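# Remove the cord tied around the flowers

## Task

Get the cord off the bunch of flowers without deforming the stems or squashing the blooms.

## Robot and tools

Robot: two arms, left_arm and right_arm, each with a parallel gripper. In the scene frame the origin sits at table-top height midway between the nominal bases, +z is up, +x points out over the table, and left_arm is on the +y side (arm names do not match image sides). Calibrated bases: left_arm at (+0.003, +0.317, +0.045) m with quat_wxyz (+1.000, 0, 0, +0.016); right_arm at (-0.026, -0.371, +0.006) m with quat_wxyz (+1.000, 0, 0, -0.003). A two-camera stand is fixed to the floor behind the arms. Loose objects may occasionally get a brief shove.

Frames: every hand pose, velocity, target and wrist-camera pose an arm reports is in that arm's own base frame; fixed cameras and the table use the scene frame. Offsets run along the arm's own base axes, and rotations pivot about the Hand target position. Gripper fingers point along the gripper's +z and open/close along its y. end_effector_position is the spot between the pads, roughly 1 cm short of the fingertips.

Row layout (used by execute_actions and move): 14 plain numbers, each in [-1, 1], always both arms: left_arm dx, dy, dz, rx, ry, rz, opening, then right_arm dx, dy, dz, rx, ry, rz, opening. The first six per arm are an offset, not a pose, measured from that arm's Hand target at the moment the action or move begins; 1.0 equals 0.6 m or 180 degrees, and rx, ry, rz form a single rotation vector. A translation longer than 1.0 may be shortened along its direction. Opening is absolute: +1 fully open (0.094 m), -1 closed. Sending all six pose numbers as 0 re-requests the current Hand target; 0 for opening is a real command, so to keep a gripper unchanged repeat its current command (shown under Tool commands).

execute_actions(actions, cameras): actions is a list of actions; each action is up to 15 rows, one per 1/30 s step, and a short action repeats its final row to fill 15 steps. Every row counts from the action's start pose, not from the preceding row, and each new action starts from the then-current Hand target, so repeating an offset keeps moving. Images are returned only for an empty actions list or when cameras names them ("all", a list of names, or [] for none; an unknown name voids the call). An empty list also reports the scene number.

move(target, speed, blend, opening_speed, grip_force, blocking, cameras): target is one 14-number row or a list of up to 15 rows, all offsets from the same starting Hand targets. The grippers travel straight lines, turning the short way; all paths end together, last at least 0.5 s and are cut off at 10 s. speed is path top speed in m/s (0.002 to 2.9, default 0.25; rotation capped at twice that in rad/s), one value or one per target. blend in m rounds corners of a list (0 means stop at each). opening_speed (0.2 or more, scale units per second) closes fingers gradually; use it for anything fragile like blooms. grip_force sets per-pad force in newtons, 10 to 50, per arm or one value; it persists, and lower forces close slowly. blocking=false returns after about 0.5 s while the move continues. Paths do not avoid obstacles or the other arm. The result adds a move: line (done, off_target, moving, held, fault, etc.) and limits (paced = pose clipped, held = steps withheld).

wait(seconds 0 to 10, cameras) lets time pass with commands held; a running move continues. stop(cameras) brakes a running move. zoom_image(camera, region) enlarges [x0, y0, x1, y1] pixels (max 504x504) of the latest image from cam_high, cam_low, cam_left_wrist or cam_right_wrist; all are 672x504. finished_scene(scene) ends the current scene, given its number; it is irreversible and the goal must hold without the robot.

Results: end_effector_position (m) and quat_wxyz, Hand target (last commanded pose after clipping; next offsets count from it), Tool commands, Joint positions (last entry is measured opening in m), Joint velocities (may read "within noise"), Joint torques (include gravity, offsets and noise; entries 1 to 3 wrap at ±28 N m). grip_measured uses the opening scale and reads a bit wide when empty, narrower than a firmly squeezed part. Joint ranges (rad): waist -2.618 to 3.054, shoulder 0 to 3.142, elbow 0 to 3.142 (straight at 2.901), wrist pitch and yaw -1.571 to 1.571, wrist roll -2.094 to 2.094.

Behaviour: commanded orientation is clipped each step to within 40 degrees of the measured one. Grippers often settle a few cm short of the command from friction or load; send the remaining distance as an offset. A blocked arm keeps pushing until commanded back past its gripper. Faster moves lag and stray more and hit harder; avoid paths near an arm's own base. Pad force climbs about 1 N per 0.001 below first contact, then jumps to the limit, so close gently on flowers. To release, command an opening well above grip_measured.

Avoid: dropping or letting anything leave the table, releasing moving parts, fast impacts, hard pushes, arms pressing or closing on each other, wrist-camera cables touching things, and long stretched or straining poses that heat motors (MOTOR HOT at 75 °C, fold-and-idle fault at 90 °C, collapse at 100 °C).

Each tool is called after "Call:" as name(argument=value, ...), one argument or row to a line, values as JSON.

## Session

Call:
execute_actions(
  actions=[],
)

Scene clock: 0.00 s.
left_arm: end_effector_position=(+0.4308, +0.0199, +0.0748) grip_measured=+1.000 end_effector_quat_wxyz=(+0.562, -0.075, +0.821, +0.064) | right_arm: end_effector_position=(+0.4180, -0.0108, +0.0934) grip_measured=+1.000 end_effector_quat_wxyz=(+0.581, +0.049, +0.811, -0.041)
Joint positions: left_arm=[-0.057 1.745 0.501 0.864 -0.244 -0.073 0.094] | right_arm=[0.043 1.645 0.436 0.877 0.166 0.046 0.094]
Joint velocities: within noise
Joint torques (N m): no reading
Heat: left arm: 26 °C; right arm: 26 °C.
Hand target: left_arm +0.4351, +0.0200, +0.0857; +0.575, -0.077, +0.812, +0.063 | right_arm +0.4182, -0.0110, +0.0936; +0.580, +0.050, +0.812, -0.042
Tool commands: left_gripper/opening=+1.0 right_gripper/opening=+1.0

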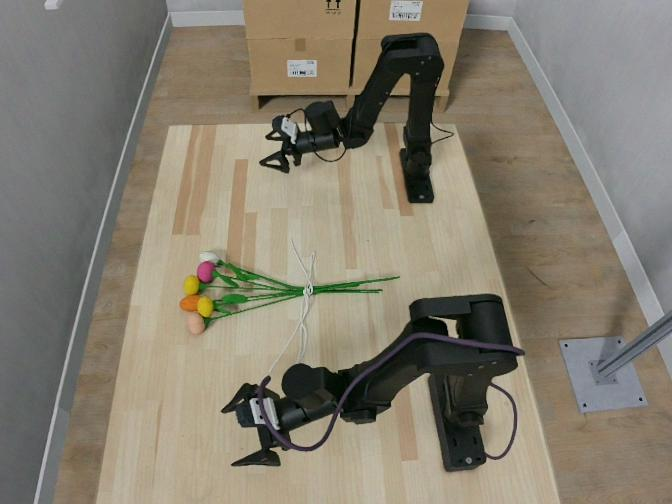

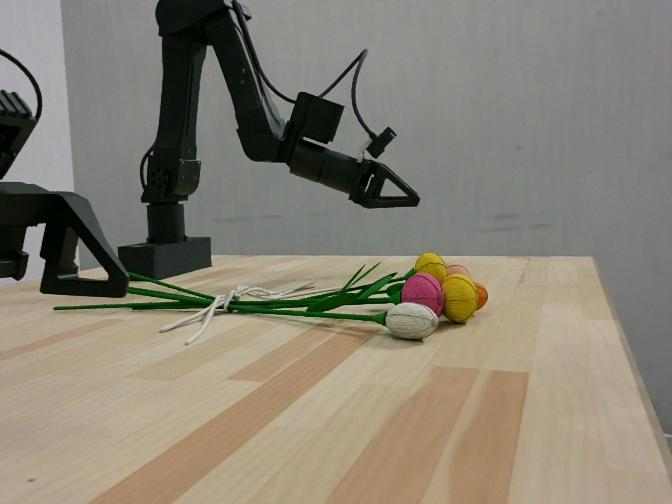

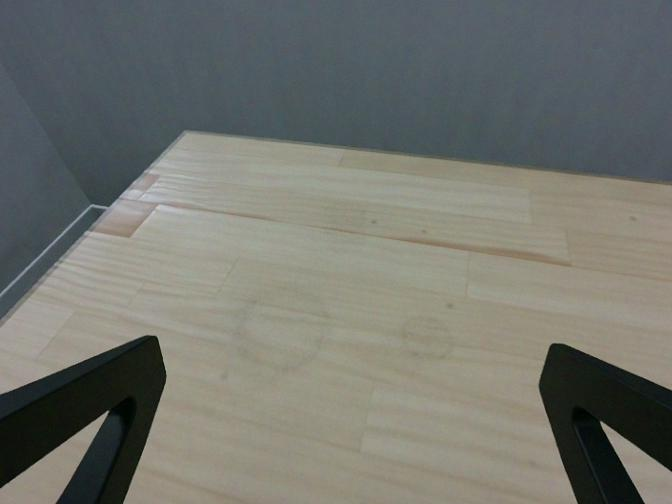

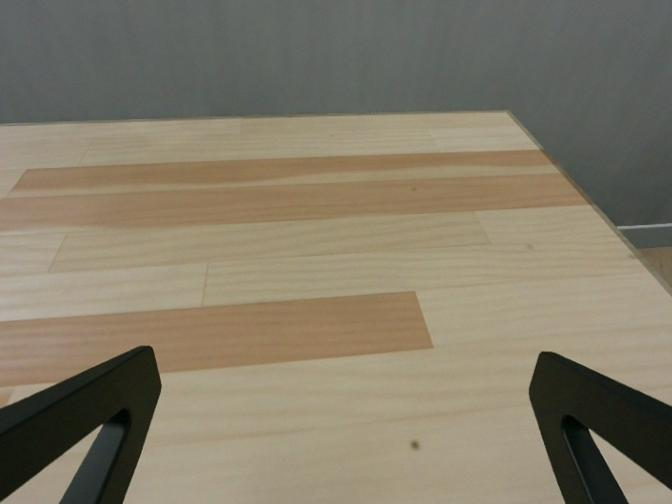

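Call:
zoom_image(
  camera="cam_high",
  region=[240, 220, 420, 380],
)

Call:
zoom_image(
  camera="cam_low",
  region=[140, 250, 340, 360],
)

Call:
zoom_image(
  camera="cam_high",
  region=[285, 270, 335, 310],
)

Scaled by 2.800 from the camera's 672x504 image, which has a finer 960x720 frame.

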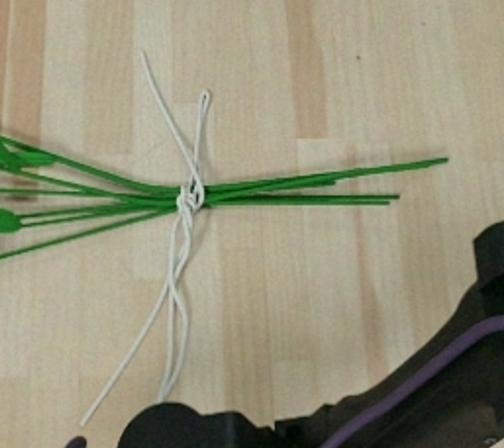

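Scaled by 2.520 from the camera's 672x504 image, which has a finer 960x720 frame.

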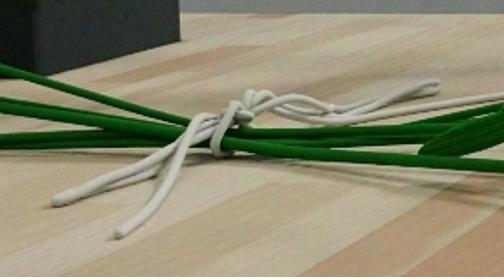

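Scaled by 10.080 from the camera's 672x504 image, which has a finer 960x720 frame.

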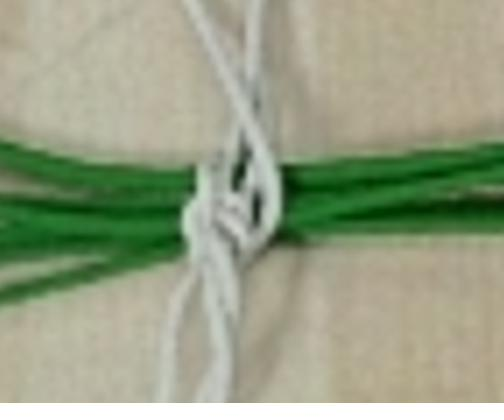

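Call:
move(
  target=[-0.15,0,0.25,0,0.39,0,1,-0.15,0,0.25,0,0.39,0,1],
  cameras=["all"],
)

Scene clock: 3.80 s.
left_arm: end_effector_position=(+0.3488, +0.0185, +0.2164) grip_measured=+1.000 end_effector_quat_wxyz=(+0.068, -0.018, +0.993, +0.096) | right_arm: end_effector_position=(+0.3334, -0.0097, +0.2340) grip_measured=+1.000 end_effector_quat_wxyz=(+0.089, +0.009, +0.994, -0.065)
Joint positions: left_arm=[-0.054 1.8 1.906 -1.554 -0.202 -0.076 0.094] | right_arm=[0.043 1.715 1.88 -1.562 0.139 0.049 0.094]
Joint torques (N m): left_arm=[0.43 -11.51 7.8 0.32 -0.14 0.11] | right_arm=[-0.57 -9.99 7.9 0.47 0.05 -0.03]
Heat: left arm: 27 °C; right arm: 27 °C.
Hand target: left_arm +0.3451, +0.0200, +0.2359; +0.004, -0.027, +0.995, +0.096 | right_arm +0.3281, -0.0110, +0.2436; +0.008, +0.016, +0.998, -0.063
Off the commanded pose: left_arm 0.020 m, 7 deg | right_arm 0.011 m, 9 deg.
joint sent to its limit (left arm) — joint 4 (wrist pitch), lower limit. The joint targets are off in orientation, not in position.
joint sent to its limit (right arm) — joint 4 (wrist pitch), lower limit. The joint targets are off in orientation, not in position.
move: off_target (left_arm, right_arm)

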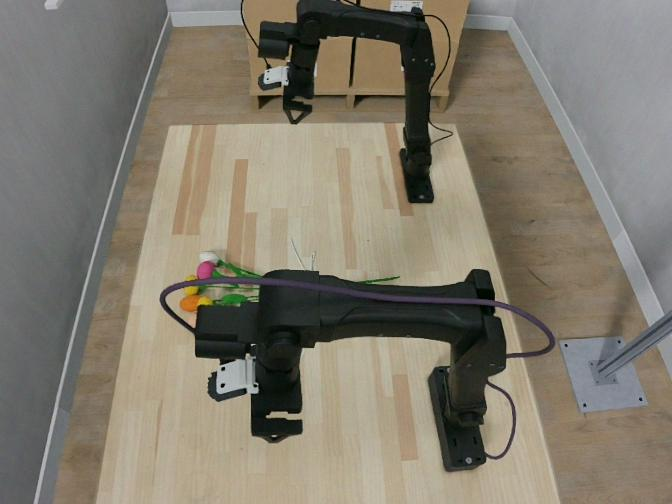

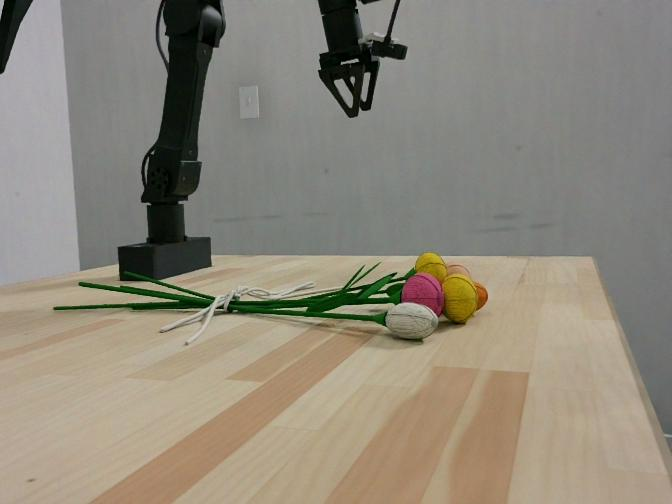

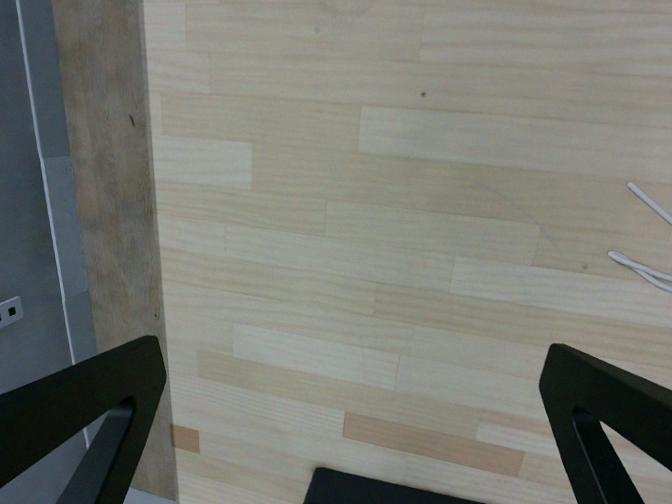

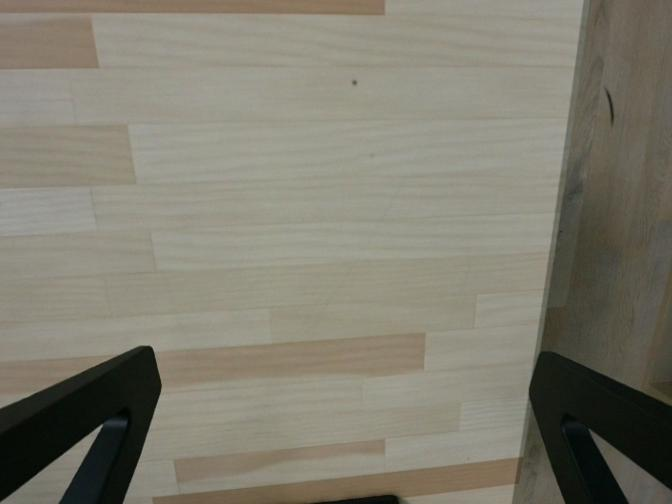

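Call:
move(
  target=[0.08,-0.10,-0.05,-0.05,-0.046,0.481,1,0.06,0.33,-0.05,0.035,-0.027,-0.489,1],
  cameras=["all"],
  speed=0.4,
)

Scene clock: 7.43 s.
left_arm: end_effector_position=(+0.3891, -0.0378, +0.1988) grip_measured=+1.000 end_effector_quat_wxyz=(-0.039, +0.703, -0.709, +0.047) | right_arm: end_effector_position=(+0.3623, +0.1846, +0.2193) grip_measured=+1.000 end_effector_quat_wxyz=(+0.033, +0.702, +0.706, +0.093)
Joint positions: left_arm=[-0.099 1.973 2.081 -1.556 0 -1.662 0.094] | right_arm=[0.471 1.994 2.185 -1.564 0.004 2.035 0.094]
Joint torques (N m): left_arm=[-0.53 -9.01 8.99 0.34 -0.09 -0.1] | right_arm=[0.09 -8.29 8.95 0.51 -0.04 0.07]
Heat: left arm: 28 °C; right arm: 27 °C.
Hand target: left_arm +0.3932, -0.0399, +0.2059; +0.000, +0.707, -0.708, +0.001 | right_arm +0.3642, +0.1870, +0.2136; -0.001, +0.707, +0.707, +0.000
Off the commanded pose: left_arm 0.008 m, 7 deg | right_arm 0.006 m, 11 deg.
joint sent to its limit (left arm) — joint 4 (wrist pitch), lower limit. The joint targets are off in orientation, not in position.
joint sent to its limit (right arm) — joint 4 (wrist pitch), lower limit. The joint targets are off in orientation, not in position.
move: off_target (left_arm, right_arm)

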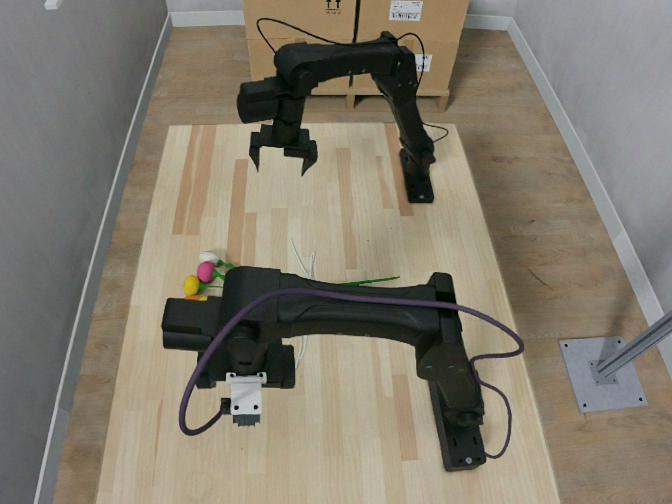

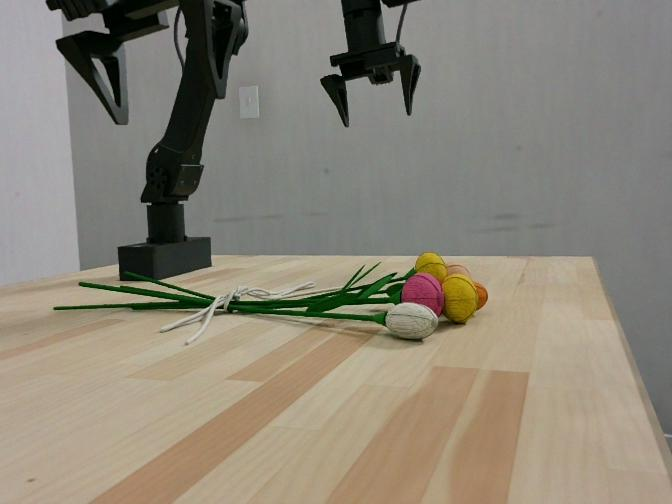

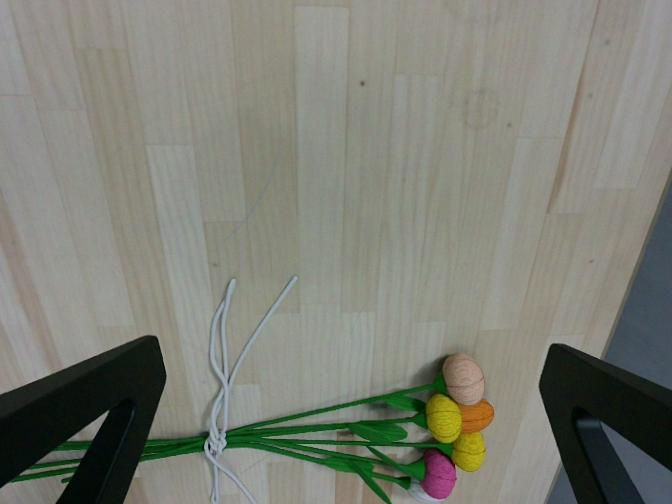

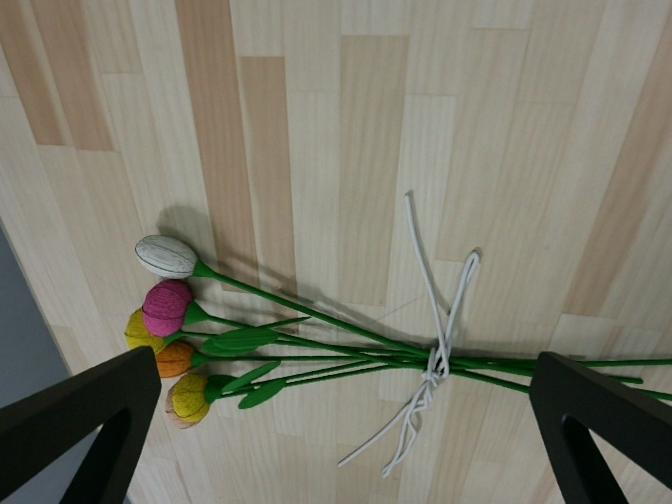

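Call:
move(
  target=[-0.07,0,-0.14,0,0,0,0.3,-0.085,0.0,-0.15,0,0,0,0.3],
  cameras=["all"],
)

Scene clock: 9.50 s.
left_arm: end_effector_position=(+0.3501, -0.0381, +0.1120) grip_measured=+0.303 end_effector_quat_wxyz=(+0.014, +0.705, -0.709, -0.015) | right_arm: end_effector_position=(+0.3153, +0.1865, +0.1146) grip_measured=+0.302 end_effector_quat_wxyz=(-0.004, +0.706, +0.708, -0.013)
Joint positions: left_arm=[-0.109 1.92 1.663 -1.354 0.004 -1.674 0.061] | right_arm=[0.531 1.964 1.734 -1.368 -0.001 2.099 0.061]
Joint torques (N m): left_arm=[-0.58 -12.59 5.16 0.31 -0.1 -0.11] | right_arm=[0.31 -13.23 6.54 0.18 0.02 0.09]
Heat: left arm: 29 °C; right arm: 28 °C.
Hand target: left_arm +0.3511, -0.0400, +0.1218; +0.000, +0.707, -0.708, +0.001 | right_arm +0.3133, +0.1871, +0.1236; -0.001, +0.707, +0.707, +0.000
Off the commanded pose: left_arm 0.010 m, 2 deg | right_arm 0.009 m, 2 deg.
move: done

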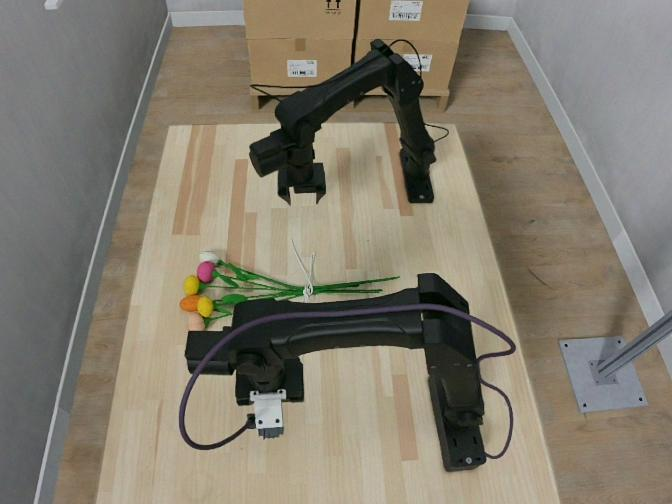

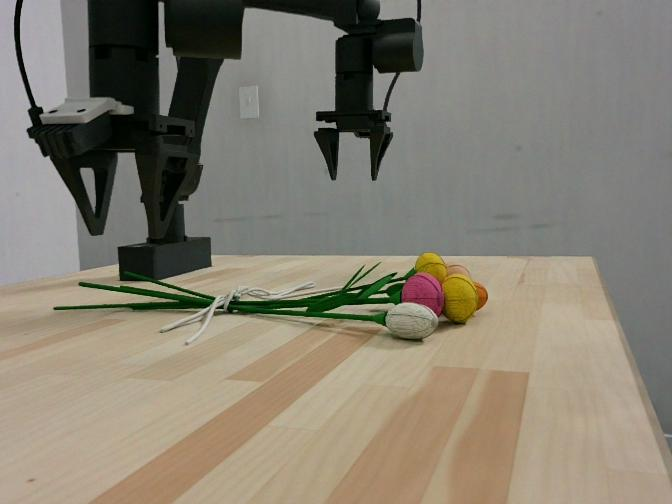

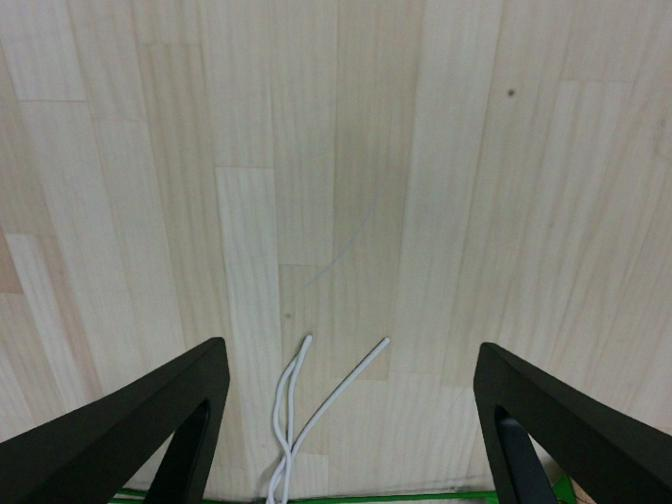

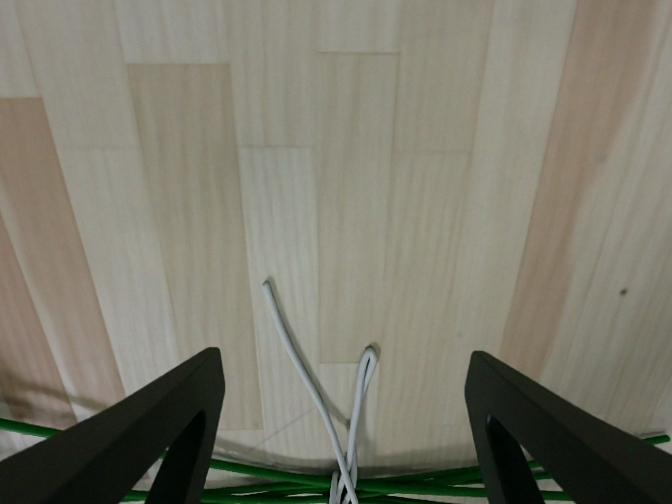

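Call:
move(
  target=[0.022,0,-0.085,0,0,0,-0.2,0.06,0.0,-0.085,0,0,0,-0.2],
  cameras=["all"],
)

Scene clock: 10.93 s.
left_arm: end_effector_position=(+0.3635, -0.0396, +0.0751) grip_measured=-0.197 end_effector_quat_wxyz=(+0.001, +0.705, -0.709, +0.001) | right_arm: end_effector_position=(+0.3497, +0.1891, +0.0827) grip_measured=-0.198 end_effector_quat_wxyz=(+0.003, +0.708, +0.707, +0.012)
Joint positions: left_arm=[-0.109 1.945 1.551 -1.176 0.004 -1.674 0.038] | right_arm=[0.493 2.043 1.722 -1.224 -0.001 2.065 0.038]
Joint torques (N m): left_arm=[-0.08 -9.22 5.24 0.42 -0.09 -0.1] | right_arm=[-0.28 -9.43 7.01 0.29 0.01 -0.05]
Heat: left arm: 29 °C; right arm: 28 °C.
Hand target: left_arm +0.3642, -0.0400, +0.0708; +0.000, +0.707, -0.708, +0.000 | right_arm +0.3493, +0.1871, +0.0727; -0.001, +0.707, +0.707, +0.000
Off the commanded pose: left_arm 0.004 m, 0 deg | right_arm 0.010 m, 1 deg.
move: done

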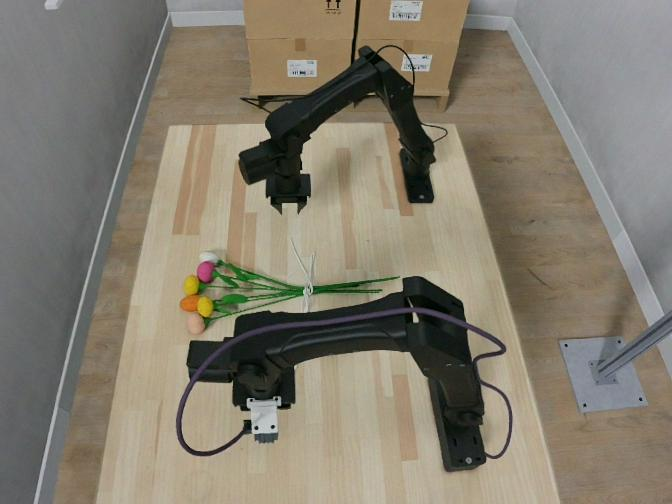

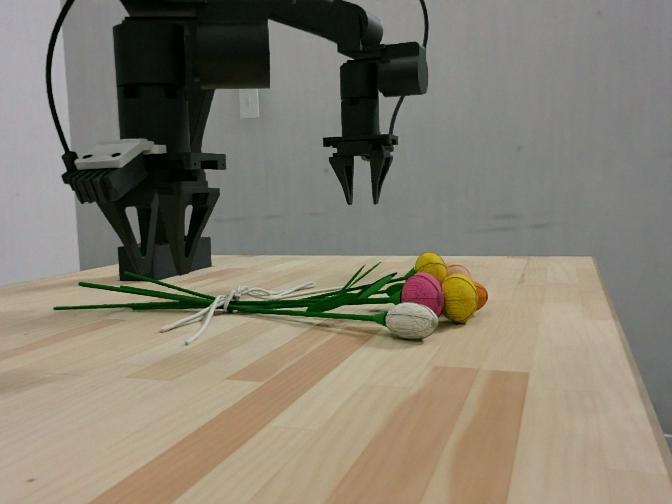

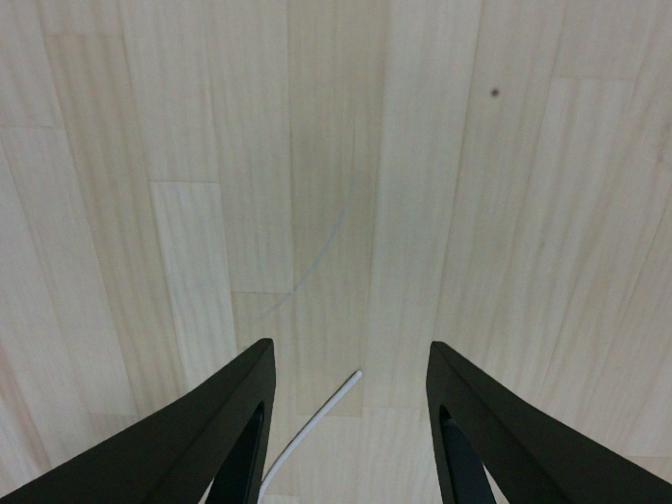

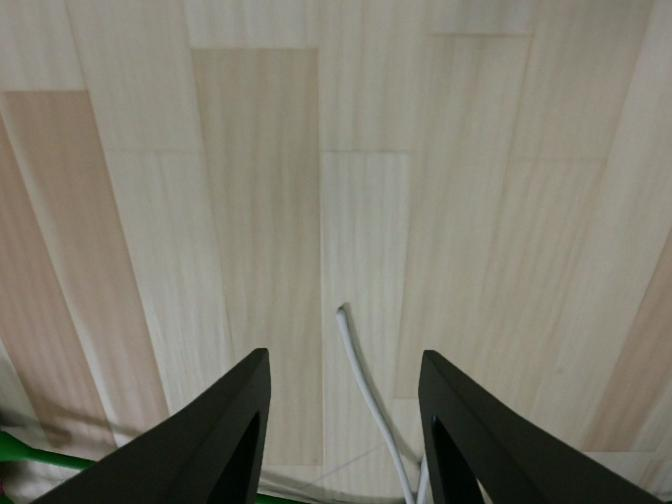

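Call:
move(
  target=[0.0,0,-0.1,0,0,0,-0.2,-0.01,0.0,-0.055,0,0,0,-0.2],
  cameras=["cam_low","cam_left_wrist","cam_right_wrist"],
)

Scene clock: 12.40 s.
left_arm: end_effector_position=(+0.3629, -0.0395, +0.0128) grip_measured=-0.197 end_effector_quat_wxyz=(+0.004, +0.705, -0.709, -0.001) | right_arm: end_effector_position=(+0.3472, +0.1877, +0.0517) grip_measured=-0.198 end_effector_quat_wxyz=(+0.004, +0.708, +0.707, +0.015)
Joint positions: left_arm=[-0.109 2.012 1.391 -0.956 0.004 -1.674 0.038] | right_arm=[0.493 2.043 1.597 -1.093 -0.001 2.065 0.038]
Joint torques (N m): left_arm=[-0.18 -9.92 5.09 0.39 -0.09 -0.1] | right_arm=[0.18 -9.14 6.45 0.29 0.02 0.03]
Heat: left arm: 29 °C; right arm: 28 °C.
Hand target: left_arm +0.3643, -0.0400, +0.0108; +0.000, +0.707, -0.708, +0.001 | right_arm +0.3432, +0.1871, +0.0396; -0.001, +0.707, +0.707, +0.000
Off the commanded pose: left_arm 0.002 m, 1 deg | right_arm 0.013 m, 2 deg.
move: off_target (right_arm)
Images, in order (width x height): cam_low 672x504, cam_left_wrist 672x504, cam_right_wrist 672x504.

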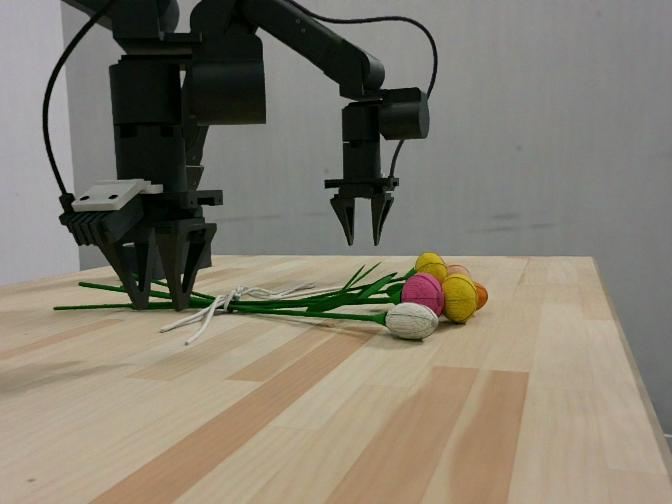

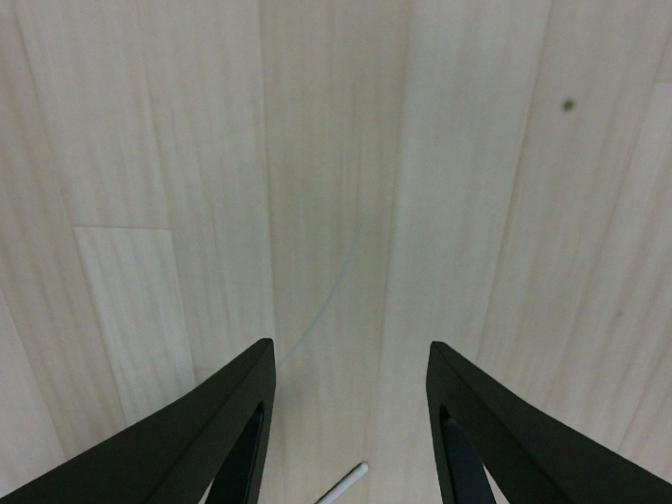

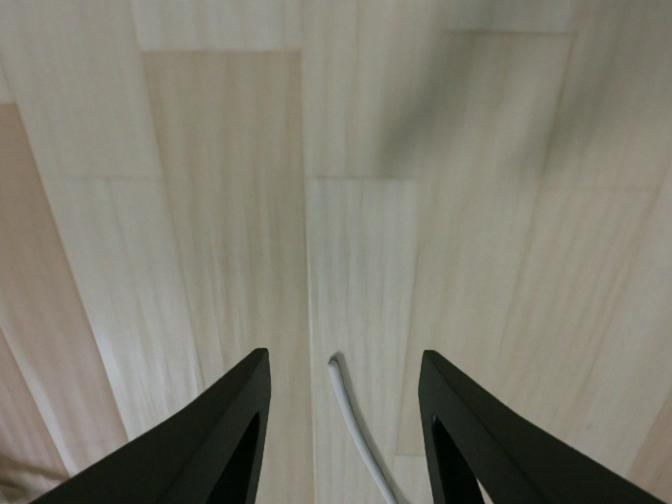

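Call:
move(
  target=[-0.013,-0.108,-0.04,0,0,0,-0.2,0.0,0.06,-0.05,0,0,0,-0.2],
  cameras=["all"],
)

Scene clock: 14.13 s.
left_arm: end_effector_position=(+0.3559, -0.1094, -0.0084) grip_measured=-0.197 end_effector_quat_wxyz=(+0.004, +0.700, -0.714, +0.004) | right_arm: end_effector_position=(+0.3405, +0.2202, +0.0159) grip_measured=-0.198 end_effector_quat_wxyz=(-0.005, +0.695, +0.719, +0.005)
Joint positions: left_arm=[-0.295 2.062 1.373 -0.879 0.012 -1.847 0.038] | right_arm=[0.566 2.143 1.604 -1.025 -0.012 2.104 0.038]
Joint torques (N m): left_arm=[0.66 -9.77 4.75 0.41 -0.14 -0.13] | right_arm=[0.08 -9.74 8.84 0.23 -0.01 0.1]
Heat: left arm: 30 °C; right arm: 28 °C.
Hand target: left_arm +0.3565, -0.1048, -0.0132; +0.000, +0.707, -0.708, +0.001 | right_arm +0.3432, +0.2230, +0.0097; -0.001, +0.707, +0.707, +0.000
Off the commanded pose: left_arm 0.007 m, 1 deg | right_arm 0.007 m, 2 deg.
joint sent to its limit (right arm) — joint 6 (wrist roll), upper limit. The joint targets still meet the commanded pose.
move: done

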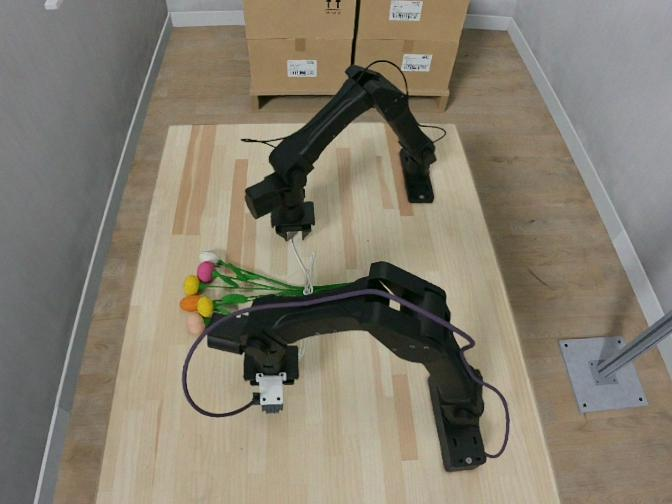

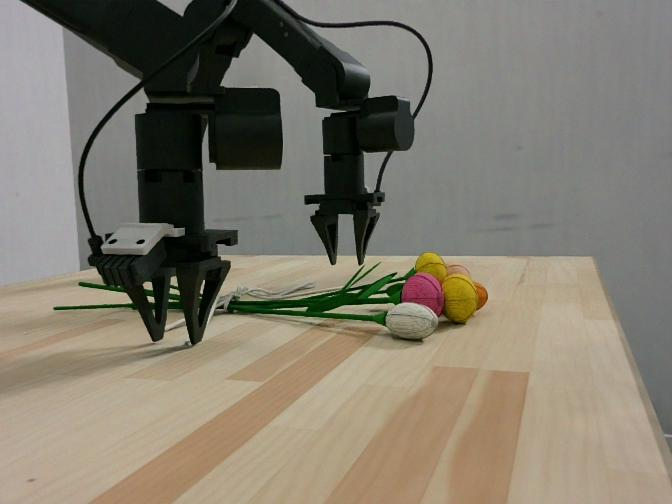

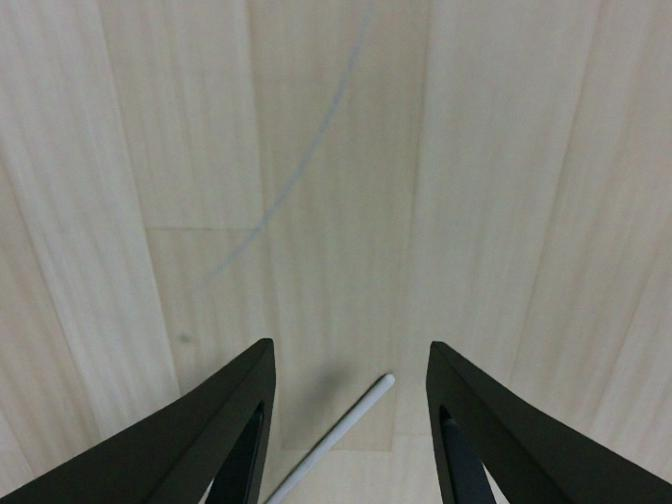

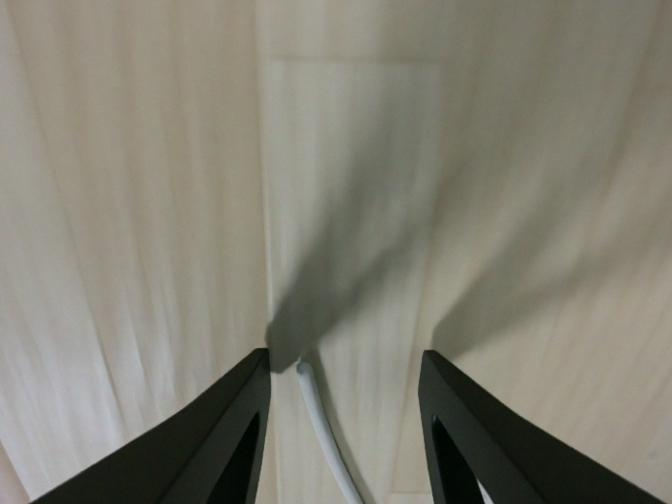

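Call:
move(
  target=[0,-0.052,-0.043,0,0,0,-0.2,0.010,0.038,-0.018,0,0,0,-0.2],
  cameras=["cam_low","cam_left_wrist","cam_right_wrist"],
  speed=0.08,
)

Scene clock: 15.43 s.
left_arm: end_effector_position=(+0.3532, -0.1361, -0.0361) grip_measured=-0.197 end_effector_quat_wxyz=(+0.007, +0.703, -0.711, +0.000) | right_arm: end_effector_position=(+0.3527, +0.2401, +0.0139) grip_measured=-0.199 end_effector_quat_wxyz=(-0.004, +0.688, +0.726, +0.017)
Joint positions: left_arm=[-0.365 2.139 1.373 -0.811 0.012 -1.925 0.038] | right_arm=[0.589 2.203 1.692 -1.029 -0.016 2.107 0.038]
Joint torques (N m): left_arm=[-0.32 -9.95 5.49 0.4 -0.17 -0.11] | right_arm=[0.85 -8.84 8.64 0.29 -0.11 0.07]
Heat: left arm: 30 °C; right arm: 29 °C.
Hand target: left_arm +0.3564, -0.1360, -0.0390; +0.000, +0.707, -0.708, +0.000 | right_arm +0.3493, +0.2459, -0.0011; -0.001, +0.707, +0.707, +0.000
Off the commanded pose: left_arm 0.004 m, 1 deg | right_arm 0.016 m, 4 deg.
joint sent to its limit (right arm) — joint 6 (wrist roll), upper limit. The joint targets are off in orientation, not in position.
move: off_target (right_arm)
Images, in order (width x height): cam_low 672x504, cam_left_wrist 672x504, cam_right_wrist 672x504.

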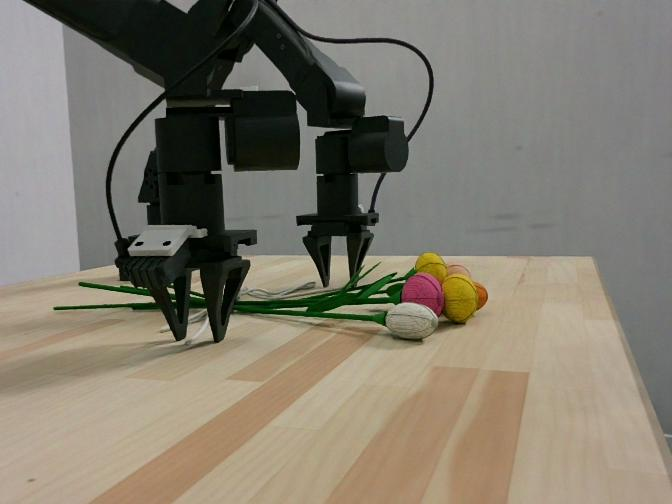

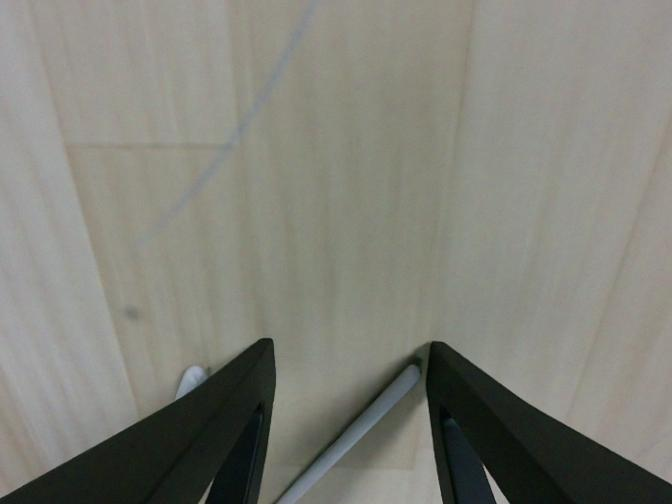

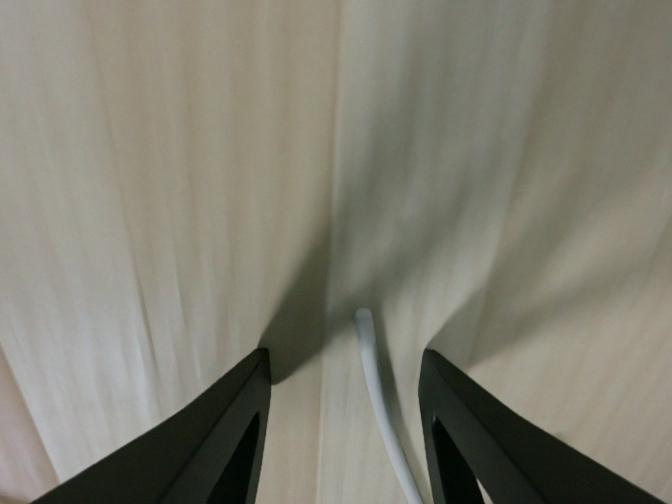

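Call:
move(
  target=[
    [0.002,-0.022,0.0,0,0,0,-0.2,-0.010,0.008,-0.02,0,0,0,-0.2],
    [0.002,-0.022,0.0,0,0,0,-1,-0.010,0.008,-0.02,0,0,0,-1],
  ],
  cameras=["cam_low","cam_left_wrist","cam_right_wrist"],
  speed=0.06,
)

Scene clock: 17.13 s.
left_arm: end_effector_position=(+0.3527, -0.1434, -0.0367) grip_measured=-0.967 end_effector_quat_wxyz=(+0.000, +0.707, -0.708, -0.002) | right_arm: end_effector_position=(+0.3524, +0.2476, +0.0138) grip_measured=-0.962 end_effector_quat_wxyz=(-0.004, +0.683, +0.730, +0.025)
Joint positions: left_arm=[-0.389 2.146 1.381 -0.81 0 -1.958 0.002] | right_arm=[0.602 2.203 1.692 -1.013 -0.019 2.107 0.002]
Joint torques (N m): left_arm=[-0.76 -9.02 7.6 0.24 -0.06 -0.07] | right_arm=[0.92 -8.39 5.34 0.59 -0.12 0.07]
Heat: left arm: 30 °C; right arm: 29 °C.
Hand target: left_arm +0.3578, -0.1492, -0.0389; +0.000, +0.707, -0.708, +0.001 | right_arm +0.3432, +0.2508, -0.0131; -0.001, +0.707, +0.707, +0.000
Off the commanded pose: left_arm 0.008 m, 0 deg | right_arm 0.029 m, 5 deg.
joint sent to its limit (right arm) — joint 6 (wrist roll), upper limit. The joint targets are off in orientation, not in position.
move: off_target (right_arm); target 2's new opening was sent with right_arm's hand 0.029 m and 4 deg from that target
Images, in order (width x height): cam_low 672x504, cam_left_wrist 672x504, cam_right_wrist 672x504.

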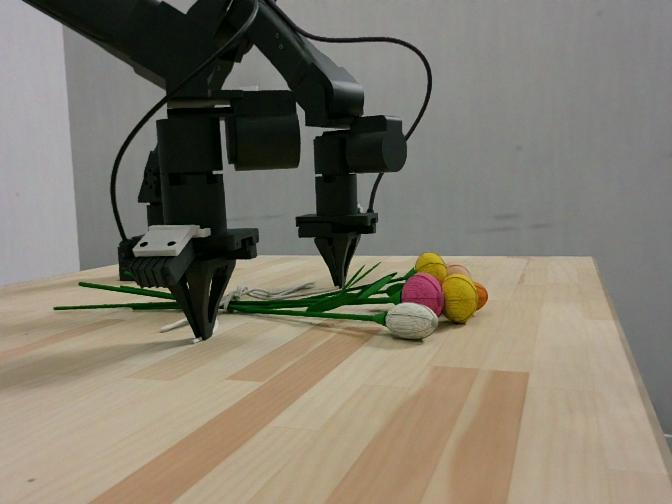

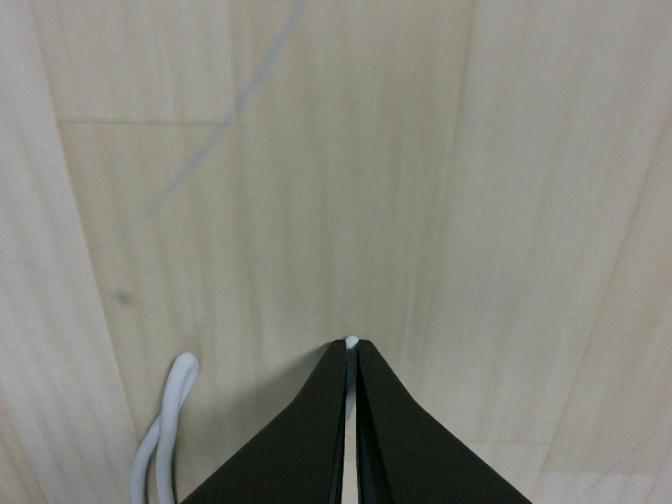

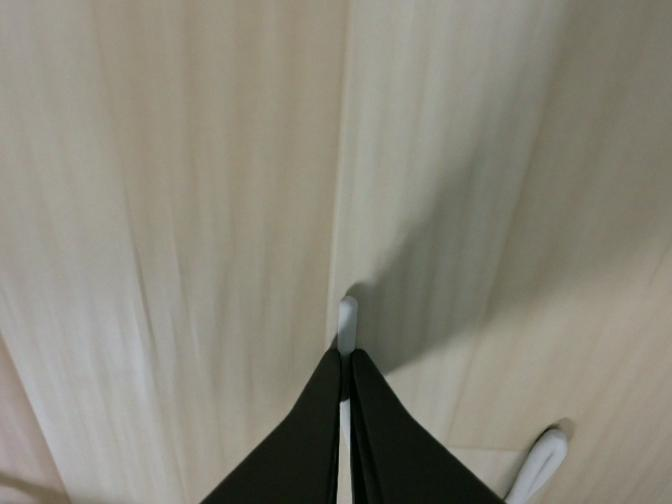

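Call:
move(
  target=[
    [0,0.02,0.04,0,0,0,-1,0,-0.02,0.07,0,0,0,-1],
    [-0.03,0.12,0.06,0,0,0,-1,-0.02,-0.12,0.09,0,0,0,-1],
  ],
  cameras=["all"],
  speed=0.06,
  blend=0.01,
)

Scene clock: 19.73 s.
left_arm: end_effector_position=(+0.3410, -0.0809, -0.0145) grip_measured=-0.967 end_effector_quat_wxyz=(+0.008, +0.708, -0.706, -0.005) | right_arm: end_effector_position=(+0.3292, +0.1843, +0.0309) grip_measured=-0.962 end_effector_quat_wxyz=(-0.013, +0.707, +0.707, -0.009)
Joint positions: left_arm=[-0.231 2.016 1.276 -0.848 0.009 -1.804 0.002] | right_arm=[0.498 2.051 1.523 -1.069 -0.019 2.068 0.002]
Joint torques (N m): left_arm=[0.46 -13.48 4.34 0.06 -0.13 0.03] | right_arm=[-0.46 -14.12 5.87 0.13 0.23 -0.03]
Heat: left arm: 31 °C; right arm: 30 °C.
Hand target: left_arm +0.3396, -0.0772, -0.0030; +0.000, +0.707, -0.708, +0.000 | right_arm +0.3312, +0.1787, +0.0409; -0.001, +0.707, +0.707, +0.000
Off the commanded pose: left_arm 0.012 m, 1 deg | right_arm 0.012 m, 2 deg.
move: off_target (left_arm, right_arm)

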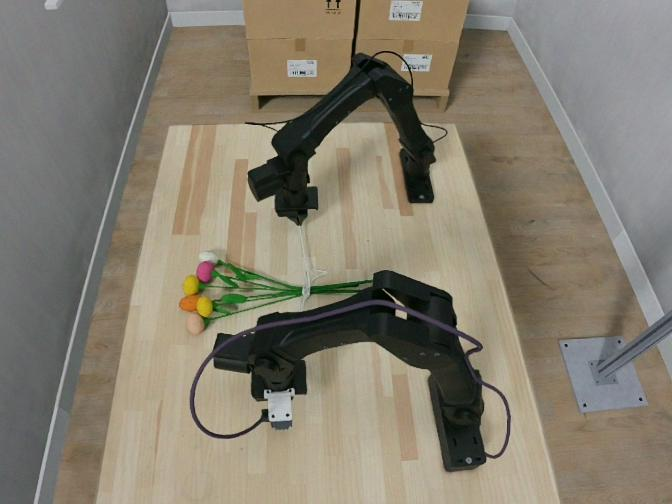

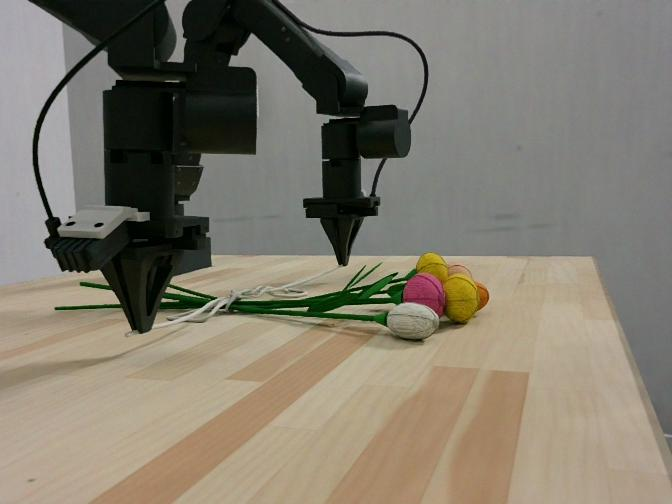

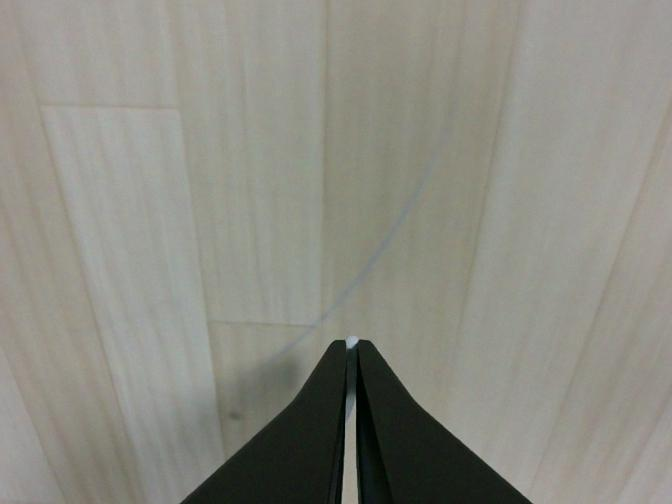

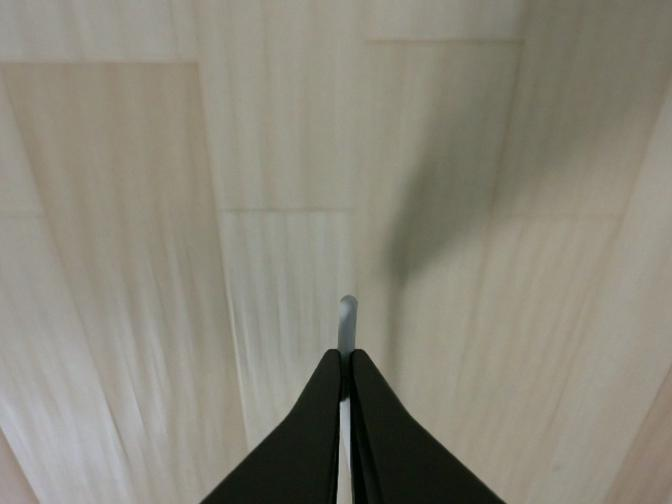

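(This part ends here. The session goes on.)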